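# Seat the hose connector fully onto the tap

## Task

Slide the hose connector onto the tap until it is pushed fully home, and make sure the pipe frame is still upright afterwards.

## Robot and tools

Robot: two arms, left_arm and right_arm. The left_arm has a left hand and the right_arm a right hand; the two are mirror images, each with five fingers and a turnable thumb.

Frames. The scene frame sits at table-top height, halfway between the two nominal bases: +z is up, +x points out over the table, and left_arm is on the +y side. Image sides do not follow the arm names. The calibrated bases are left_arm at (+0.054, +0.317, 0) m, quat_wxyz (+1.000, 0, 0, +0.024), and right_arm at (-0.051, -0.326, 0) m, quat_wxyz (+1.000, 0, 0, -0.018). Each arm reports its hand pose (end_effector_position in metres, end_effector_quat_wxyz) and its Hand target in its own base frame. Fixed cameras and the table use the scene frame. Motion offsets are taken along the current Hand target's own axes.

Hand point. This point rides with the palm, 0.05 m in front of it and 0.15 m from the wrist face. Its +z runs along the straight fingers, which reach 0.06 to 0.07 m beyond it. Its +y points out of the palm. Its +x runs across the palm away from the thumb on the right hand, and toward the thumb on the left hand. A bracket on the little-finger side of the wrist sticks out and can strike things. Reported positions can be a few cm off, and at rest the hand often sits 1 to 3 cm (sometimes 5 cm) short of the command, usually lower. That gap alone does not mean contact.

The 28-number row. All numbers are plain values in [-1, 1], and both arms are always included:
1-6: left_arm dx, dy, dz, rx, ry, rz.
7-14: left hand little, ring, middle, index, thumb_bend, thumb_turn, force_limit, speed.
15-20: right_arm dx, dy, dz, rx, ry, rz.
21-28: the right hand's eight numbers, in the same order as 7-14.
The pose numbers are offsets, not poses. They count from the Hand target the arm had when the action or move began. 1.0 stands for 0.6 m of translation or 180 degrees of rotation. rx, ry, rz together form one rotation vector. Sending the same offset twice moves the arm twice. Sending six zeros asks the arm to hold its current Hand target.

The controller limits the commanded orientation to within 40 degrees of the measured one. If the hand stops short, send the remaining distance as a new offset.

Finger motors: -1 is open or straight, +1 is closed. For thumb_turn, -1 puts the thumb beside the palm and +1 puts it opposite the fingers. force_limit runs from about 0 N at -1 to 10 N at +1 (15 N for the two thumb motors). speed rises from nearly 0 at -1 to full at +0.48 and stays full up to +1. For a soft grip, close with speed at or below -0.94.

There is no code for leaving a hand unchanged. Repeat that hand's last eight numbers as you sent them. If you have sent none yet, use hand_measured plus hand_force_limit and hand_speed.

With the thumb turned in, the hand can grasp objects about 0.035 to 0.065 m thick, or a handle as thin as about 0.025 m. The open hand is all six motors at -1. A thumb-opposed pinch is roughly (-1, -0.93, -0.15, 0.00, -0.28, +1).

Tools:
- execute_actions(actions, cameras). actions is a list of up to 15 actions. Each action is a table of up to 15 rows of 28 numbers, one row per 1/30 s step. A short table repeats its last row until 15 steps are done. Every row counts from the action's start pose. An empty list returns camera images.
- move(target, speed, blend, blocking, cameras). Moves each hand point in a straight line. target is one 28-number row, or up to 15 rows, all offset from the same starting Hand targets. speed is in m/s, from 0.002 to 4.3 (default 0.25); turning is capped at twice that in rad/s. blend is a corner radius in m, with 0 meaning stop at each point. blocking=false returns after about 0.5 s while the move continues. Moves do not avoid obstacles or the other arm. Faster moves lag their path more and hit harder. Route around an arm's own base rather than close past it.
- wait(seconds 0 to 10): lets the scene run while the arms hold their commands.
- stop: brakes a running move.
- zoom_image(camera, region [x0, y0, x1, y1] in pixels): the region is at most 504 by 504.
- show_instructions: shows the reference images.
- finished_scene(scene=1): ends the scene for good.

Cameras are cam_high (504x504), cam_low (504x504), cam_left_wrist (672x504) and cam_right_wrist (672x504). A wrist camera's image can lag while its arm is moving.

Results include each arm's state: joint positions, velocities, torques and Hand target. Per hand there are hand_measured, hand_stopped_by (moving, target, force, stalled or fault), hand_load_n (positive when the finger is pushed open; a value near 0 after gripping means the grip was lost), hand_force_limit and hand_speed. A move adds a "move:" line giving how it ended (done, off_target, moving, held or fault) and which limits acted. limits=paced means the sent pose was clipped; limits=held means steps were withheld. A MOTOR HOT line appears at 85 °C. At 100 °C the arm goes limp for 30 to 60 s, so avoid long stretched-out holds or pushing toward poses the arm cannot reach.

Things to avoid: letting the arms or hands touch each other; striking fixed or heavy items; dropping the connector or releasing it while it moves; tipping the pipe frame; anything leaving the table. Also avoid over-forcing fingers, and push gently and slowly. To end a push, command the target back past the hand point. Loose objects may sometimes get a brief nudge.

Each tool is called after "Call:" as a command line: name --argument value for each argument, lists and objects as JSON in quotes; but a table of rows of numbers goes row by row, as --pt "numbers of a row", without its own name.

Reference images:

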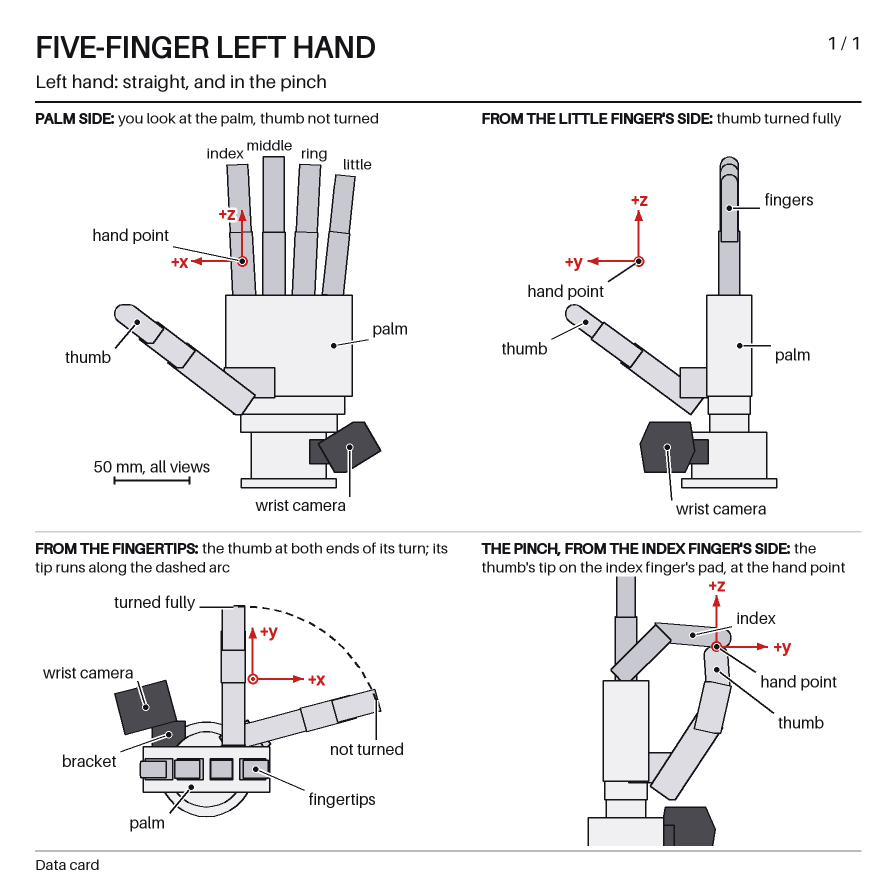

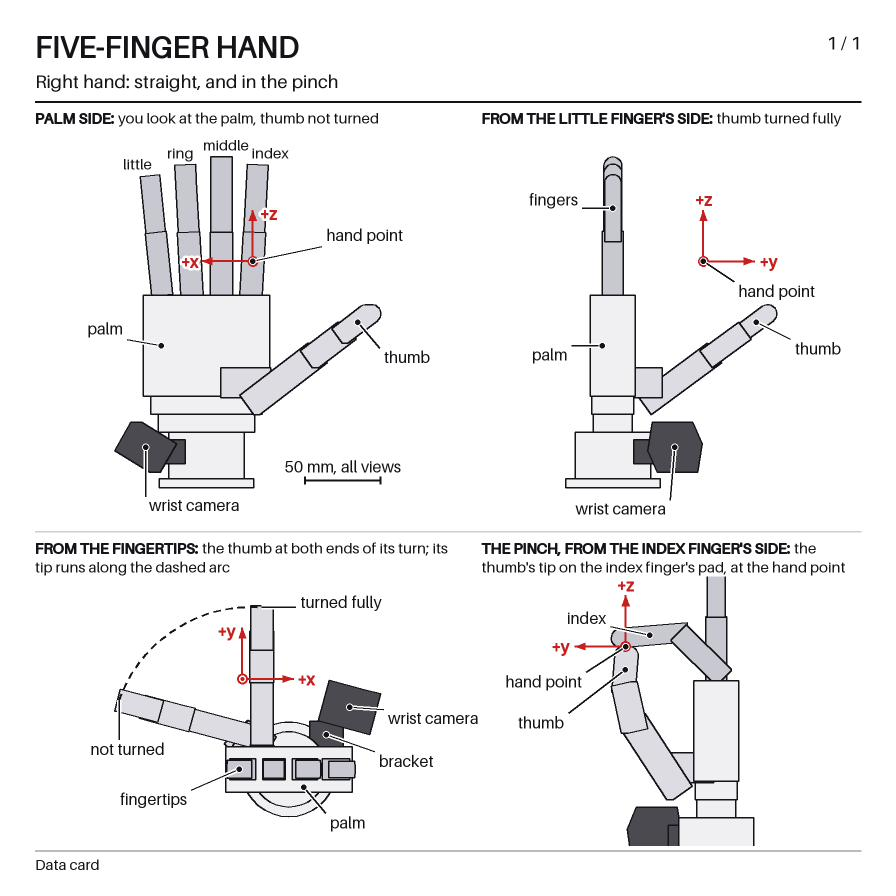

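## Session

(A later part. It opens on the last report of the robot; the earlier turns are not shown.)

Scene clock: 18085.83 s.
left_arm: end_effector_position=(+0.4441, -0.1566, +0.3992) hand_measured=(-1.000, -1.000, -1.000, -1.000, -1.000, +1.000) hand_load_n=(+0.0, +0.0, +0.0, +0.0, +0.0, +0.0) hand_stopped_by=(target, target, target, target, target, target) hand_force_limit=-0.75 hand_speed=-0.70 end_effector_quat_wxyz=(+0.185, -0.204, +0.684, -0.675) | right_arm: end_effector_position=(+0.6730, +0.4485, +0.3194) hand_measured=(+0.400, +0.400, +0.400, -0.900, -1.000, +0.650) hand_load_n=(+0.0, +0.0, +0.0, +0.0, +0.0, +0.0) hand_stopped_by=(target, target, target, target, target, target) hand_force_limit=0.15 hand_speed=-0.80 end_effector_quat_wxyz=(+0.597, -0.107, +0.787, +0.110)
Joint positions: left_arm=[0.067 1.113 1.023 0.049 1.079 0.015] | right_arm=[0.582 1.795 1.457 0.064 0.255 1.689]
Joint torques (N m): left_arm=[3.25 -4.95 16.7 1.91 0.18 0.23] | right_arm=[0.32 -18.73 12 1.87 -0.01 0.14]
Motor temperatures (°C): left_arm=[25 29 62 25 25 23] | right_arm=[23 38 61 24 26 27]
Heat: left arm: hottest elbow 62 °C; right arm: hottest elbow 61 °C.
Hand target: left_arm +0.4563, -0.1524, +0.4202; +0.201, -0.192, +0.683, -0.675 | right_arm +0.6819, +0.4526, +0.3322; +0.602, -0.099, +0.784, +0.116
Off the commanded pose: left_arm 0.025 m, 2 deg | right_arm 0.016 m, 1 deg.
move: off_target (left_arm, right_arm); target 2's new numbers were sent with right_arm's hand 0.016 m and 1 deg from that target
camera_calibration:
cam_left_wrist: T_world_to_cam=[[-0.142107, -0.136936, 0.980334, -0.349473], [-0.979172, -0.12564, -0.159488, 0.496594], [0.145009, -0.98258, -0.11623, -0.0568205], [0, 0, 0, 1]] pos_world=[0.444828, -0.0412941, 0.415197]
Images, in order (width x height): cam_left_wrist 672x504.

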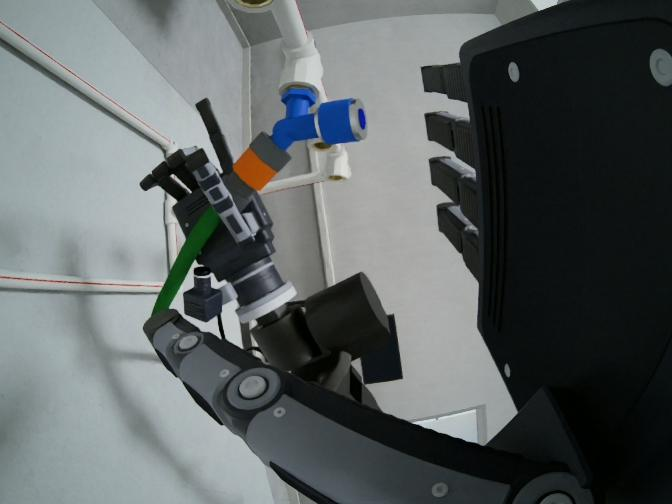

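Call:
move --pt "0 0 0 0 0 0 -1 -1 -1 -1 -1 1 -0.75 -0.7 0 0 0 0 0 0 -1 -1 -1 -1 -1 0.65 0.15 -0.7" --pt "0 0 0 0 0 0 -1 -1 -1 -1 -1 1 -0.75 -0.7 0 -0.0133 0 0 0 0 -1 -1 -1 -1 -1 0.65 0.15 -0.7" --speed 0.04 --cameras '["cam_left_wrist","cam_right_wrist","cam_high"]'

Call:
zoom_image --camera "cam_left_wrist" --region '[140, 80, 392, 332]'

Scene clock: 18126.53 s.
left_arm: end_effector_position=(+0.4441, -0.1566, +0.3992) hand_measured=(-1.000, -1.000, -1.000, -1.000, -1.000, +1.000) hand_load_n=(+0.0, +0.0, +0.0, +0.0, +0.0, +0.0) hand_stopped_by=(target, target, target, target, target, target) hand_force_limit=-0.75 hand_speed=-0.70 end_effector_quat_wxyz=(+0.185, -0.204, +0.684, -0.675) | right_arm: end_effector_position=(+0.6733, +0.4480, +0.3194) hand_measured=(-1.000, -1.000, -1.000, -1.000, -1.000, +0.650) hand_load_n=(+0.0, +0.0, +0.0, +0.0, +0.0, -0.5) hand_stopped_by=(target, target, target, target, target, target) hand_force_limit=0.15 hand_speed=-0.70 end_effector_quat_wxyz=(+0.597, -0.108, +0.787, +0.113)
Joint positions: left_arm=[0.067 1.113 1.023 0.049 1.079 0.015] | right_arm=[0.579 1.795 1.457 0.064 0.247 1.689]
Joint torques (N m): left_arm=[3.25 -4.95 16.68 1.89 0.18 0.22] | right_arm=[-0.26 -19.19 11.36 1.99 -0.14 0.08]
Motor temperatures (°C): left_arm=[25 29 63 25 25 23] | right_arm=[23 39 62 24 25 27]
Heat: left arm: hottest elbow 63 °C; right arm: hottest elbow 62 °C.
Hand target: left_arm +0.4563, -0.1524, +0.4202; +0.201, -0.192, +0.683, -0.675 | right_arm +0.6843, +0.4449, +0.3317; +0.602, -0.099, +0.784, +0.116
Off the commanded pose: left_arm 0.025 m, 2 deg | right_arm 0.017 m, 1 deg.
move: off_target (left_arm, right_arm)
camera_calibration:
cam_left_wrist: T_world_to_cam=[[-0.142107, -0.136936, 0.980334, -0.349473], [-0.979172, -0.12564, -0.159488, 0.496594], [0.145009, -0.98258, -0.11623, -0.0568205], [0, 0, 0, 1]] pos_world=[0.444828, -0.0412941, 0.415197]
cam_right_wrist: T_world_to_cam=[[-0.388309, 0.897554, -0.208835, -0.0782834], [-0.408443, 0.0355127, 0.912093, -0.0463528], [0.826069, 0.439471, 0.35281, -0.755484], [0, 0, 0, 1]] pos_world=[0.574751, 0.403923, 0.292472]
Images, in order (width x height): cam_high 504x504, cam_left_wrist 672x504, cam_right_wrist 672x504.

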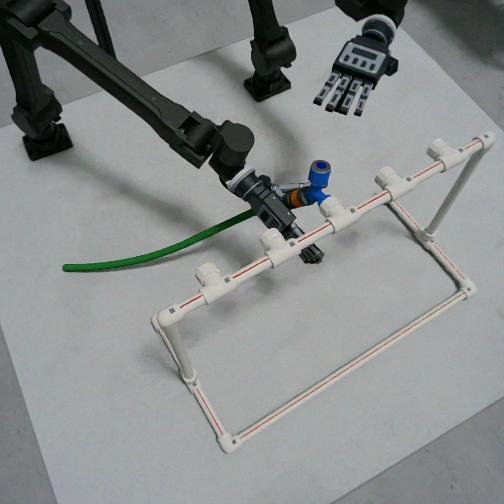

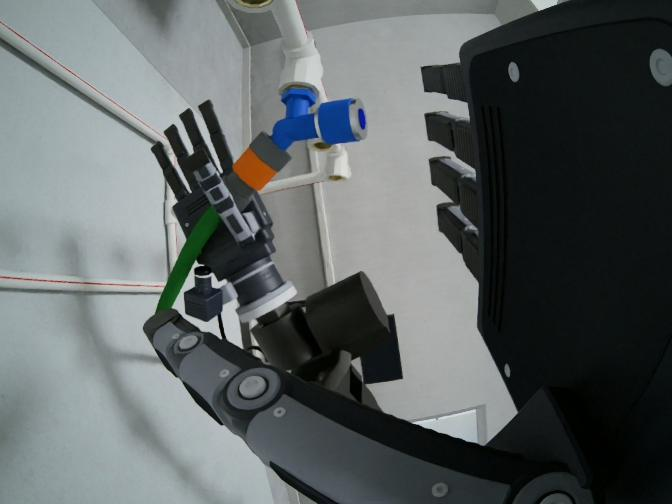

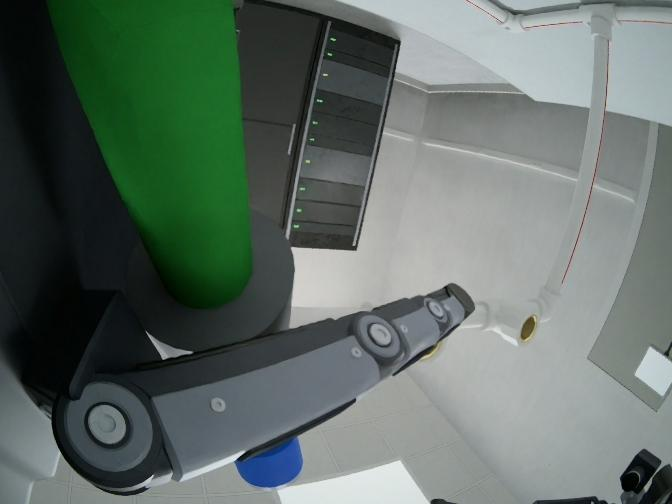

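Scaled by 2.000 from the camera's 672x504 image, which has a finer 960x720 frame.

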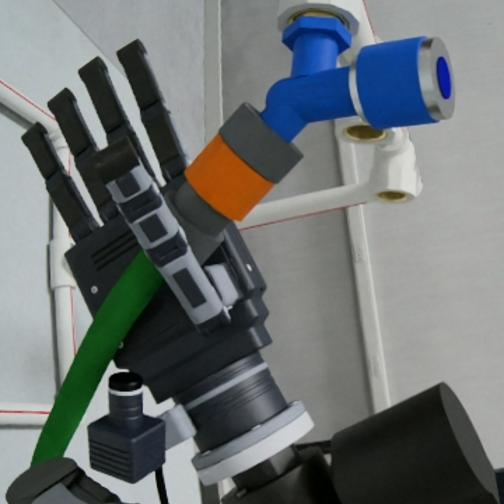

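Call:
move --target '[0,0,0,0,0,0,-1,-1,-1,-1,-1,1,-0.75,-0.7,0,-0.005,-0.0833,0,0,0,-1,-1,-1,-1,-1,0.65,0.15,-0.7]' --speed 0.05 --cameras '["cam_left_wrist","cam_right_wrist","cam_high"]'

Call:
zoom_image --camera "cam_left_wrist" --region '[140, 80, 392, 332]'

Scene clock: 18147.07 s.
left_arm: end_effector_position=(+0.4441, -0.1566, +0.3992) hand_measured=(-1.000, -1.000, -1.000, -1.000, -1.000, +1.000) hand_load_n=(+0.0, +0.0, +0.0, +0.0, +0.0, +0.0) hand_stopped_by=(target, target, target, target, target, target) hand_force_limit=-0.75 hand_speed=-0.70 end_effector_quat_wxyz=(+0.185, -0.204, +0.684, -0.675) | right_arm: end_effector_position=(+0.6450, +0.4270, +0.3227) hand_measured=(-1.000, -1.000, -1.000, -1.000, -1.000, +0.650) hand_load_n=(+0.0, +0.0, +0.0, +0.0, -0.5, -0.5) hand_stopped_by=(target, target, target, target, target, target) hand_force_limit=0.15 hand_speed=-0.70 end_effector_quat_wxyz=(+0.593, -0.106, +0.791, +0.107)
Joint positions: left_arm=[0.067 1.113 1.023 0.049 1.079 0.015] | right_arm=[0.579 1.704 1.352 0.064 0.257 1.69]
Joint torques (N m): left_arm=[3.31 -4.95 16.69 1.89 0.17 0.23] | right_arm=[0.97 -20.48 8.73 2.37 0.04 0.11]
Motor temperatures (°C): left_arm=[25 29 63 25 25 23] | right_arm=[23 39 61 24 25 27]
Heat: left arm: hottest elbow 63 °C; right arm: hottest elbow 61 °C.
Hand target: left_arm +0.4563, -0.1524, +0.4202; +0.201, -0.192, +0.683, -0.675 | right_arm +0.6392, +0.4271, +0.3438; +0.602, -0.099, +0.784, +0.116
Off the commanded pose: left_arm 0.025 m, 2 deg | right_arm 0.022 m, 2 deg.
move: off_target (left_arm, right_arm)
camera_calibration:
cam_left_wrist: T_world_to_cam=[[-0.142107, -0.136936, 0.980334, -0.349473], [-0.979172, -0.12564, -0.159488, 0.496594], [0.145009, -0.98258, -0.11623, -0.0568205], [0, 0, 0, 1]] pos_world=[0.444828, -0.0412941, 0.415197]
cam_right_wrist: T_world_to_cam=[[-0.381519, 0.899434, -0.213215, -0.0735316], [-0.398433, 0.0481207, 0.915934, -0.0731587], [0.834083, 0.434399, 0.340005, -0.722909], [0, 0, 0, 1]] pos_world=[0.545764, 0.383688, 0.297123]
Images, in order (width x height): cam_high 504x504, cam_left_wrist 672x504, cam_right_wrist 672x504.

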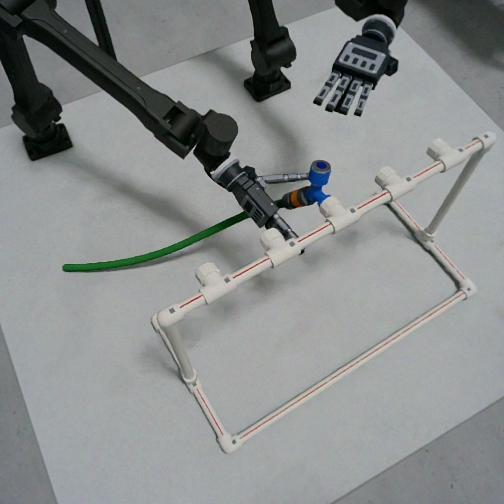

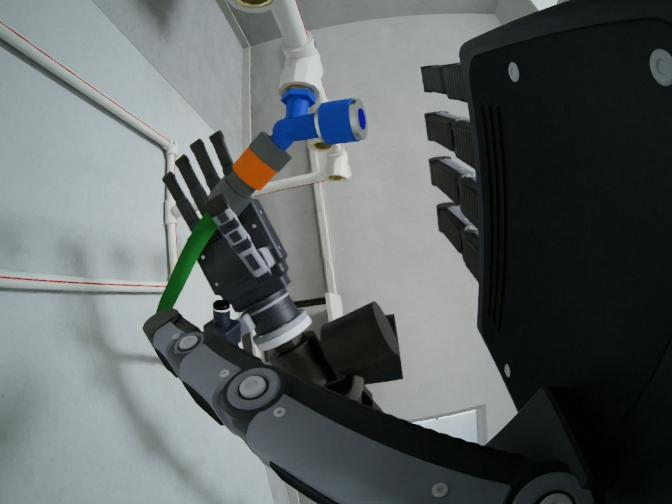

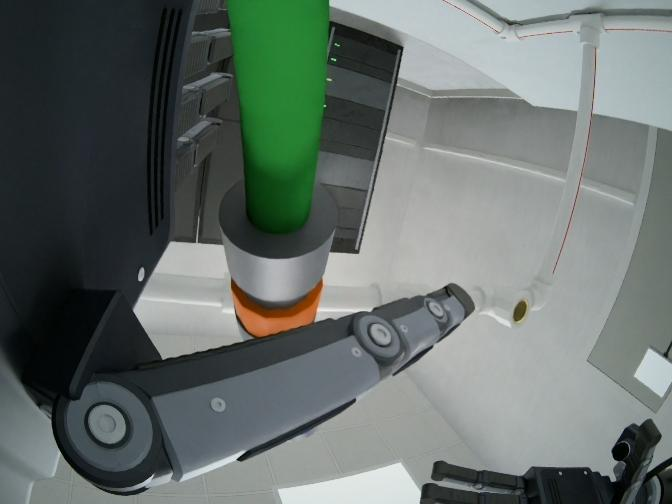

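Scaled by 2.000 from the camera's 672x504 image, which has a finer 960x720 frame.

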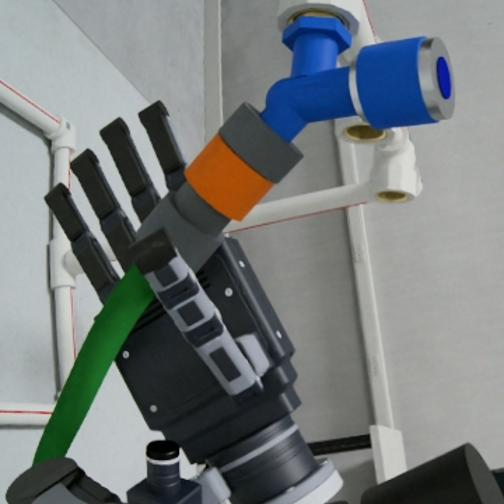

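Call:
move --target '[0,0,0,0,0,0,-1,-1,-1,-1,-1,1,-0.75,-0.7,0,-0.008,-0.1667,0,0,0,-1,-1,-1,-1,-1,0.65,0.15,-0.7]' --speed 0.07 --cameras '["cam_left_wrist","cam_right_wrist","cam_high"]'

Call:
zoom_image --camera "cam_left_wrist" --region '[140, 80, 392, 332]'

Scene clock: 18162.00 s.
left_arm: end_effector_position=(+0.4441, -0.1566, +0.3992) hand_measured=(-1.000, -1.000, -1.000, -1.000, -1.000, +1.000) hand_load_n=(+0.0, +0.0, +0.0, +0.0, +0.5, +0.5) hand_stopped_by=(target, target, target, target, target, target) hand_force_limit=-0.75 hand_speed=-0.70 end_effector_quat_wxyz=(+0.185, -0.204, +0.684, -0.675) | right_arm: end_effector_position=(+0.5564, +0.3896, +0.3563) hand_measured=(-1.000, -1.000, -1.000, -1.000, -1.000, +0.650) hand_load_n=(+0.0, +0.0, +0.0, +0.0, +0.0, +0.0) hand_stopped_by=(target, target, target, target, target, target) hand_force_limit=0.15 hand_speed=-0.70 end_effector_quat_wxyz=(+0.599, -0.102, +0.787, +0.108)
Joint positions: left_arm=[0.067 1.113 1.023 0.049 1.079 0.015] | right_arm=[0.618 1.442 1.121 0.048 0.3 1.702]
Joint torques (N m): left_arm=[3.31 -4.95 16.69 1.91 0.17 0.22] | right_arm=[1.44 -16.15 8.76 1.94 0.06 0.11]
Motor temperatures (°C): left_arm=[25 29 64 25 25 23] | right_arm=[23 40 61 24 25 27]
Heat: left arm: hottest elbow 64 °C; right arm: hottest elbow 61 °C.
Hand target: left_arm +0.4563, -0.1524, +0.4202; +0.201, -0.192, +0.683, -0.675 | right_arm +0.5485, +0.3923, +0.3683; +0.602, -0.099, +0.784, +0.116
Off the commanded pose: left_arm 0.025 m, 2 deg | right_arm 0.015 m, 1 deg.
move: off_target (left_arm, right_arm)
camera_calibration:
cam_left_wrist: T_world_to_cam=[[-0.142107, -0.136936, 0.980334, -0.349473], [-0.979172, -0.12564, -0.159488, 0.496594], [0.145009, -0.98258, -0.11623, -0.0568205], [0, 0, 0, 1]] pos_world=[0.444828, -0.0412941, 0.415197]
cam_right_wrist: T_world_to_cam=[[-0.372812, 0.90369, -0.210606, -0.0739909], [-0.411718, 0.0423009, 0.910329, -0.12581], [0.831564, 0.426092, 0.356296, -0.645362], [0, 0, 0, 1]] pos_world=[0.457276, 0.34717, 0.328885]
Images, in order (width x height): cam_high 504x504, cam_left_wrist 672x504, cam_right_wrist 672x504.

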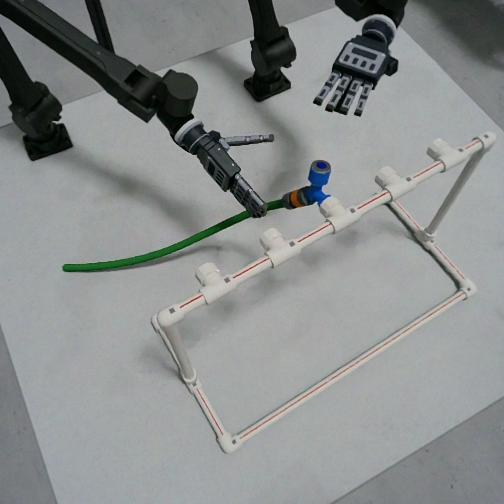

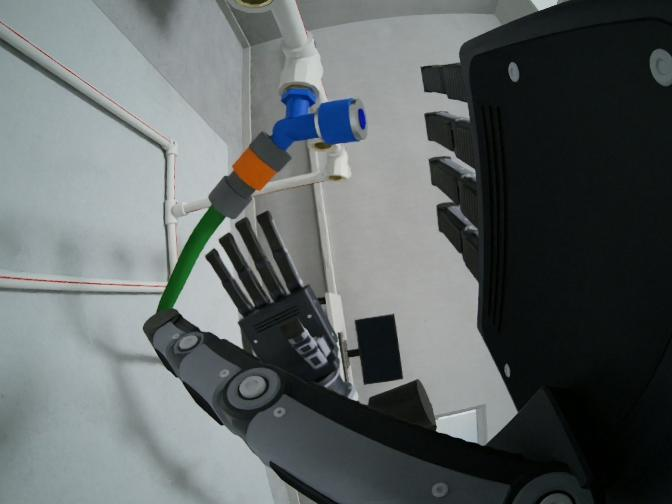

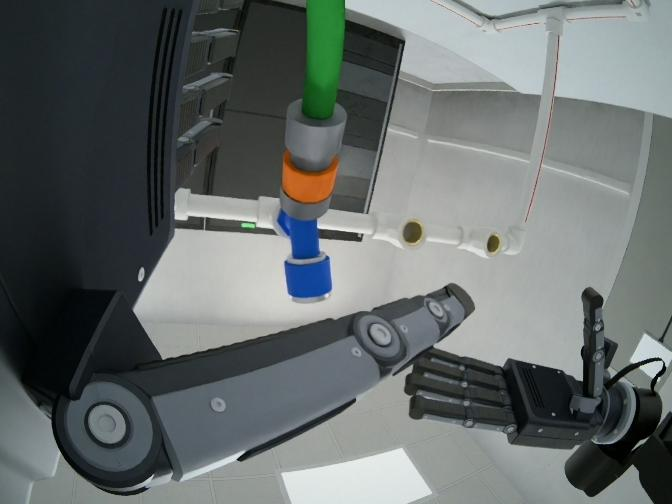

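Scaled by 2.000 from the camera's 672x504 image, which has a finer 960x720 frame.

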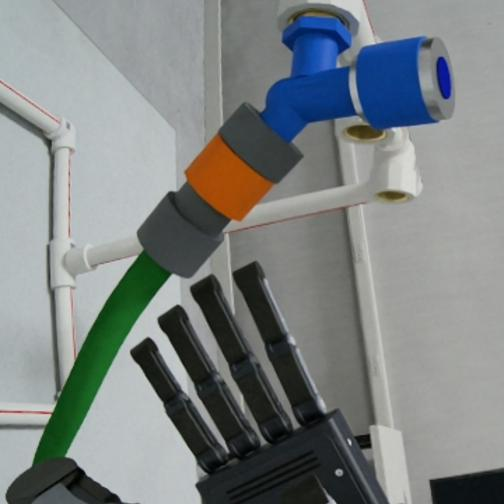

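Call:
zoom_image --camera "cam_left_wrist" --region '[215, 125, 300, 210]'

Call:
zoom_image --camera "cam_right_wrist" --region '[260, 90, 350, 220]'

Scaled by 5.929 from the camera's 672x504 image, which has a finer 960x720 frame.

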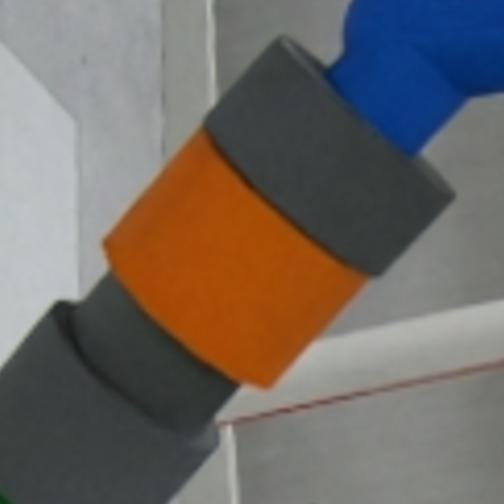

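Scaled by 3.877 from the camera's 672x504 image, which has a finer 960x720 frame.

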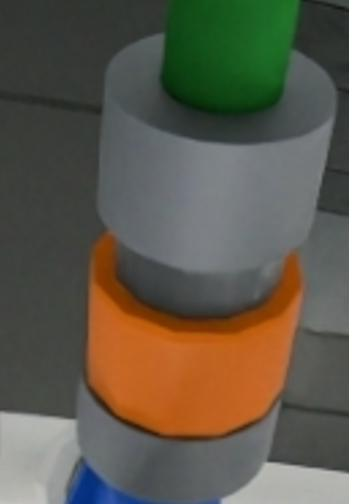

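Call:
zoom_image --camera "cam_right_wrist" --region '[275, 165, 335, 225]'

Call:
zoom_image --camera "cam_left_wrist" --region '[243, 135, 288, 180]'

Scaled by 8.400 from the camera's 672x504 image, which has a finer 960x720 frame.

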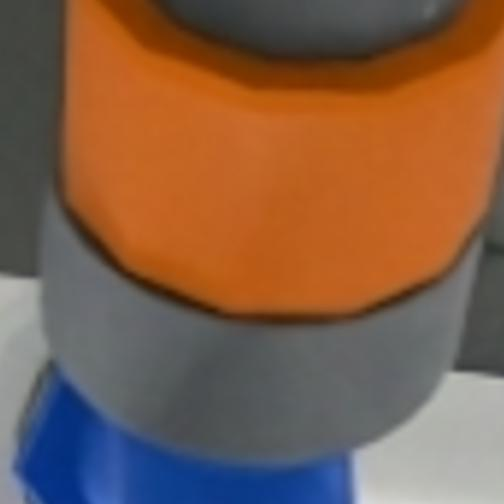

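Scaled by 11.200 from the camera's 672x504 image, which has a finer 960x720 frame.

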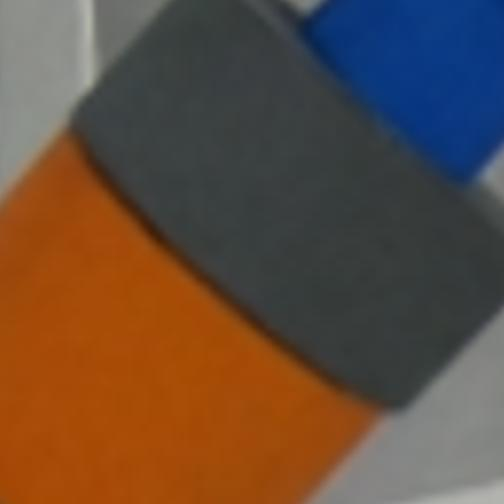

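Call:
finished_scene --scene 1

The scene is finished: the task was done.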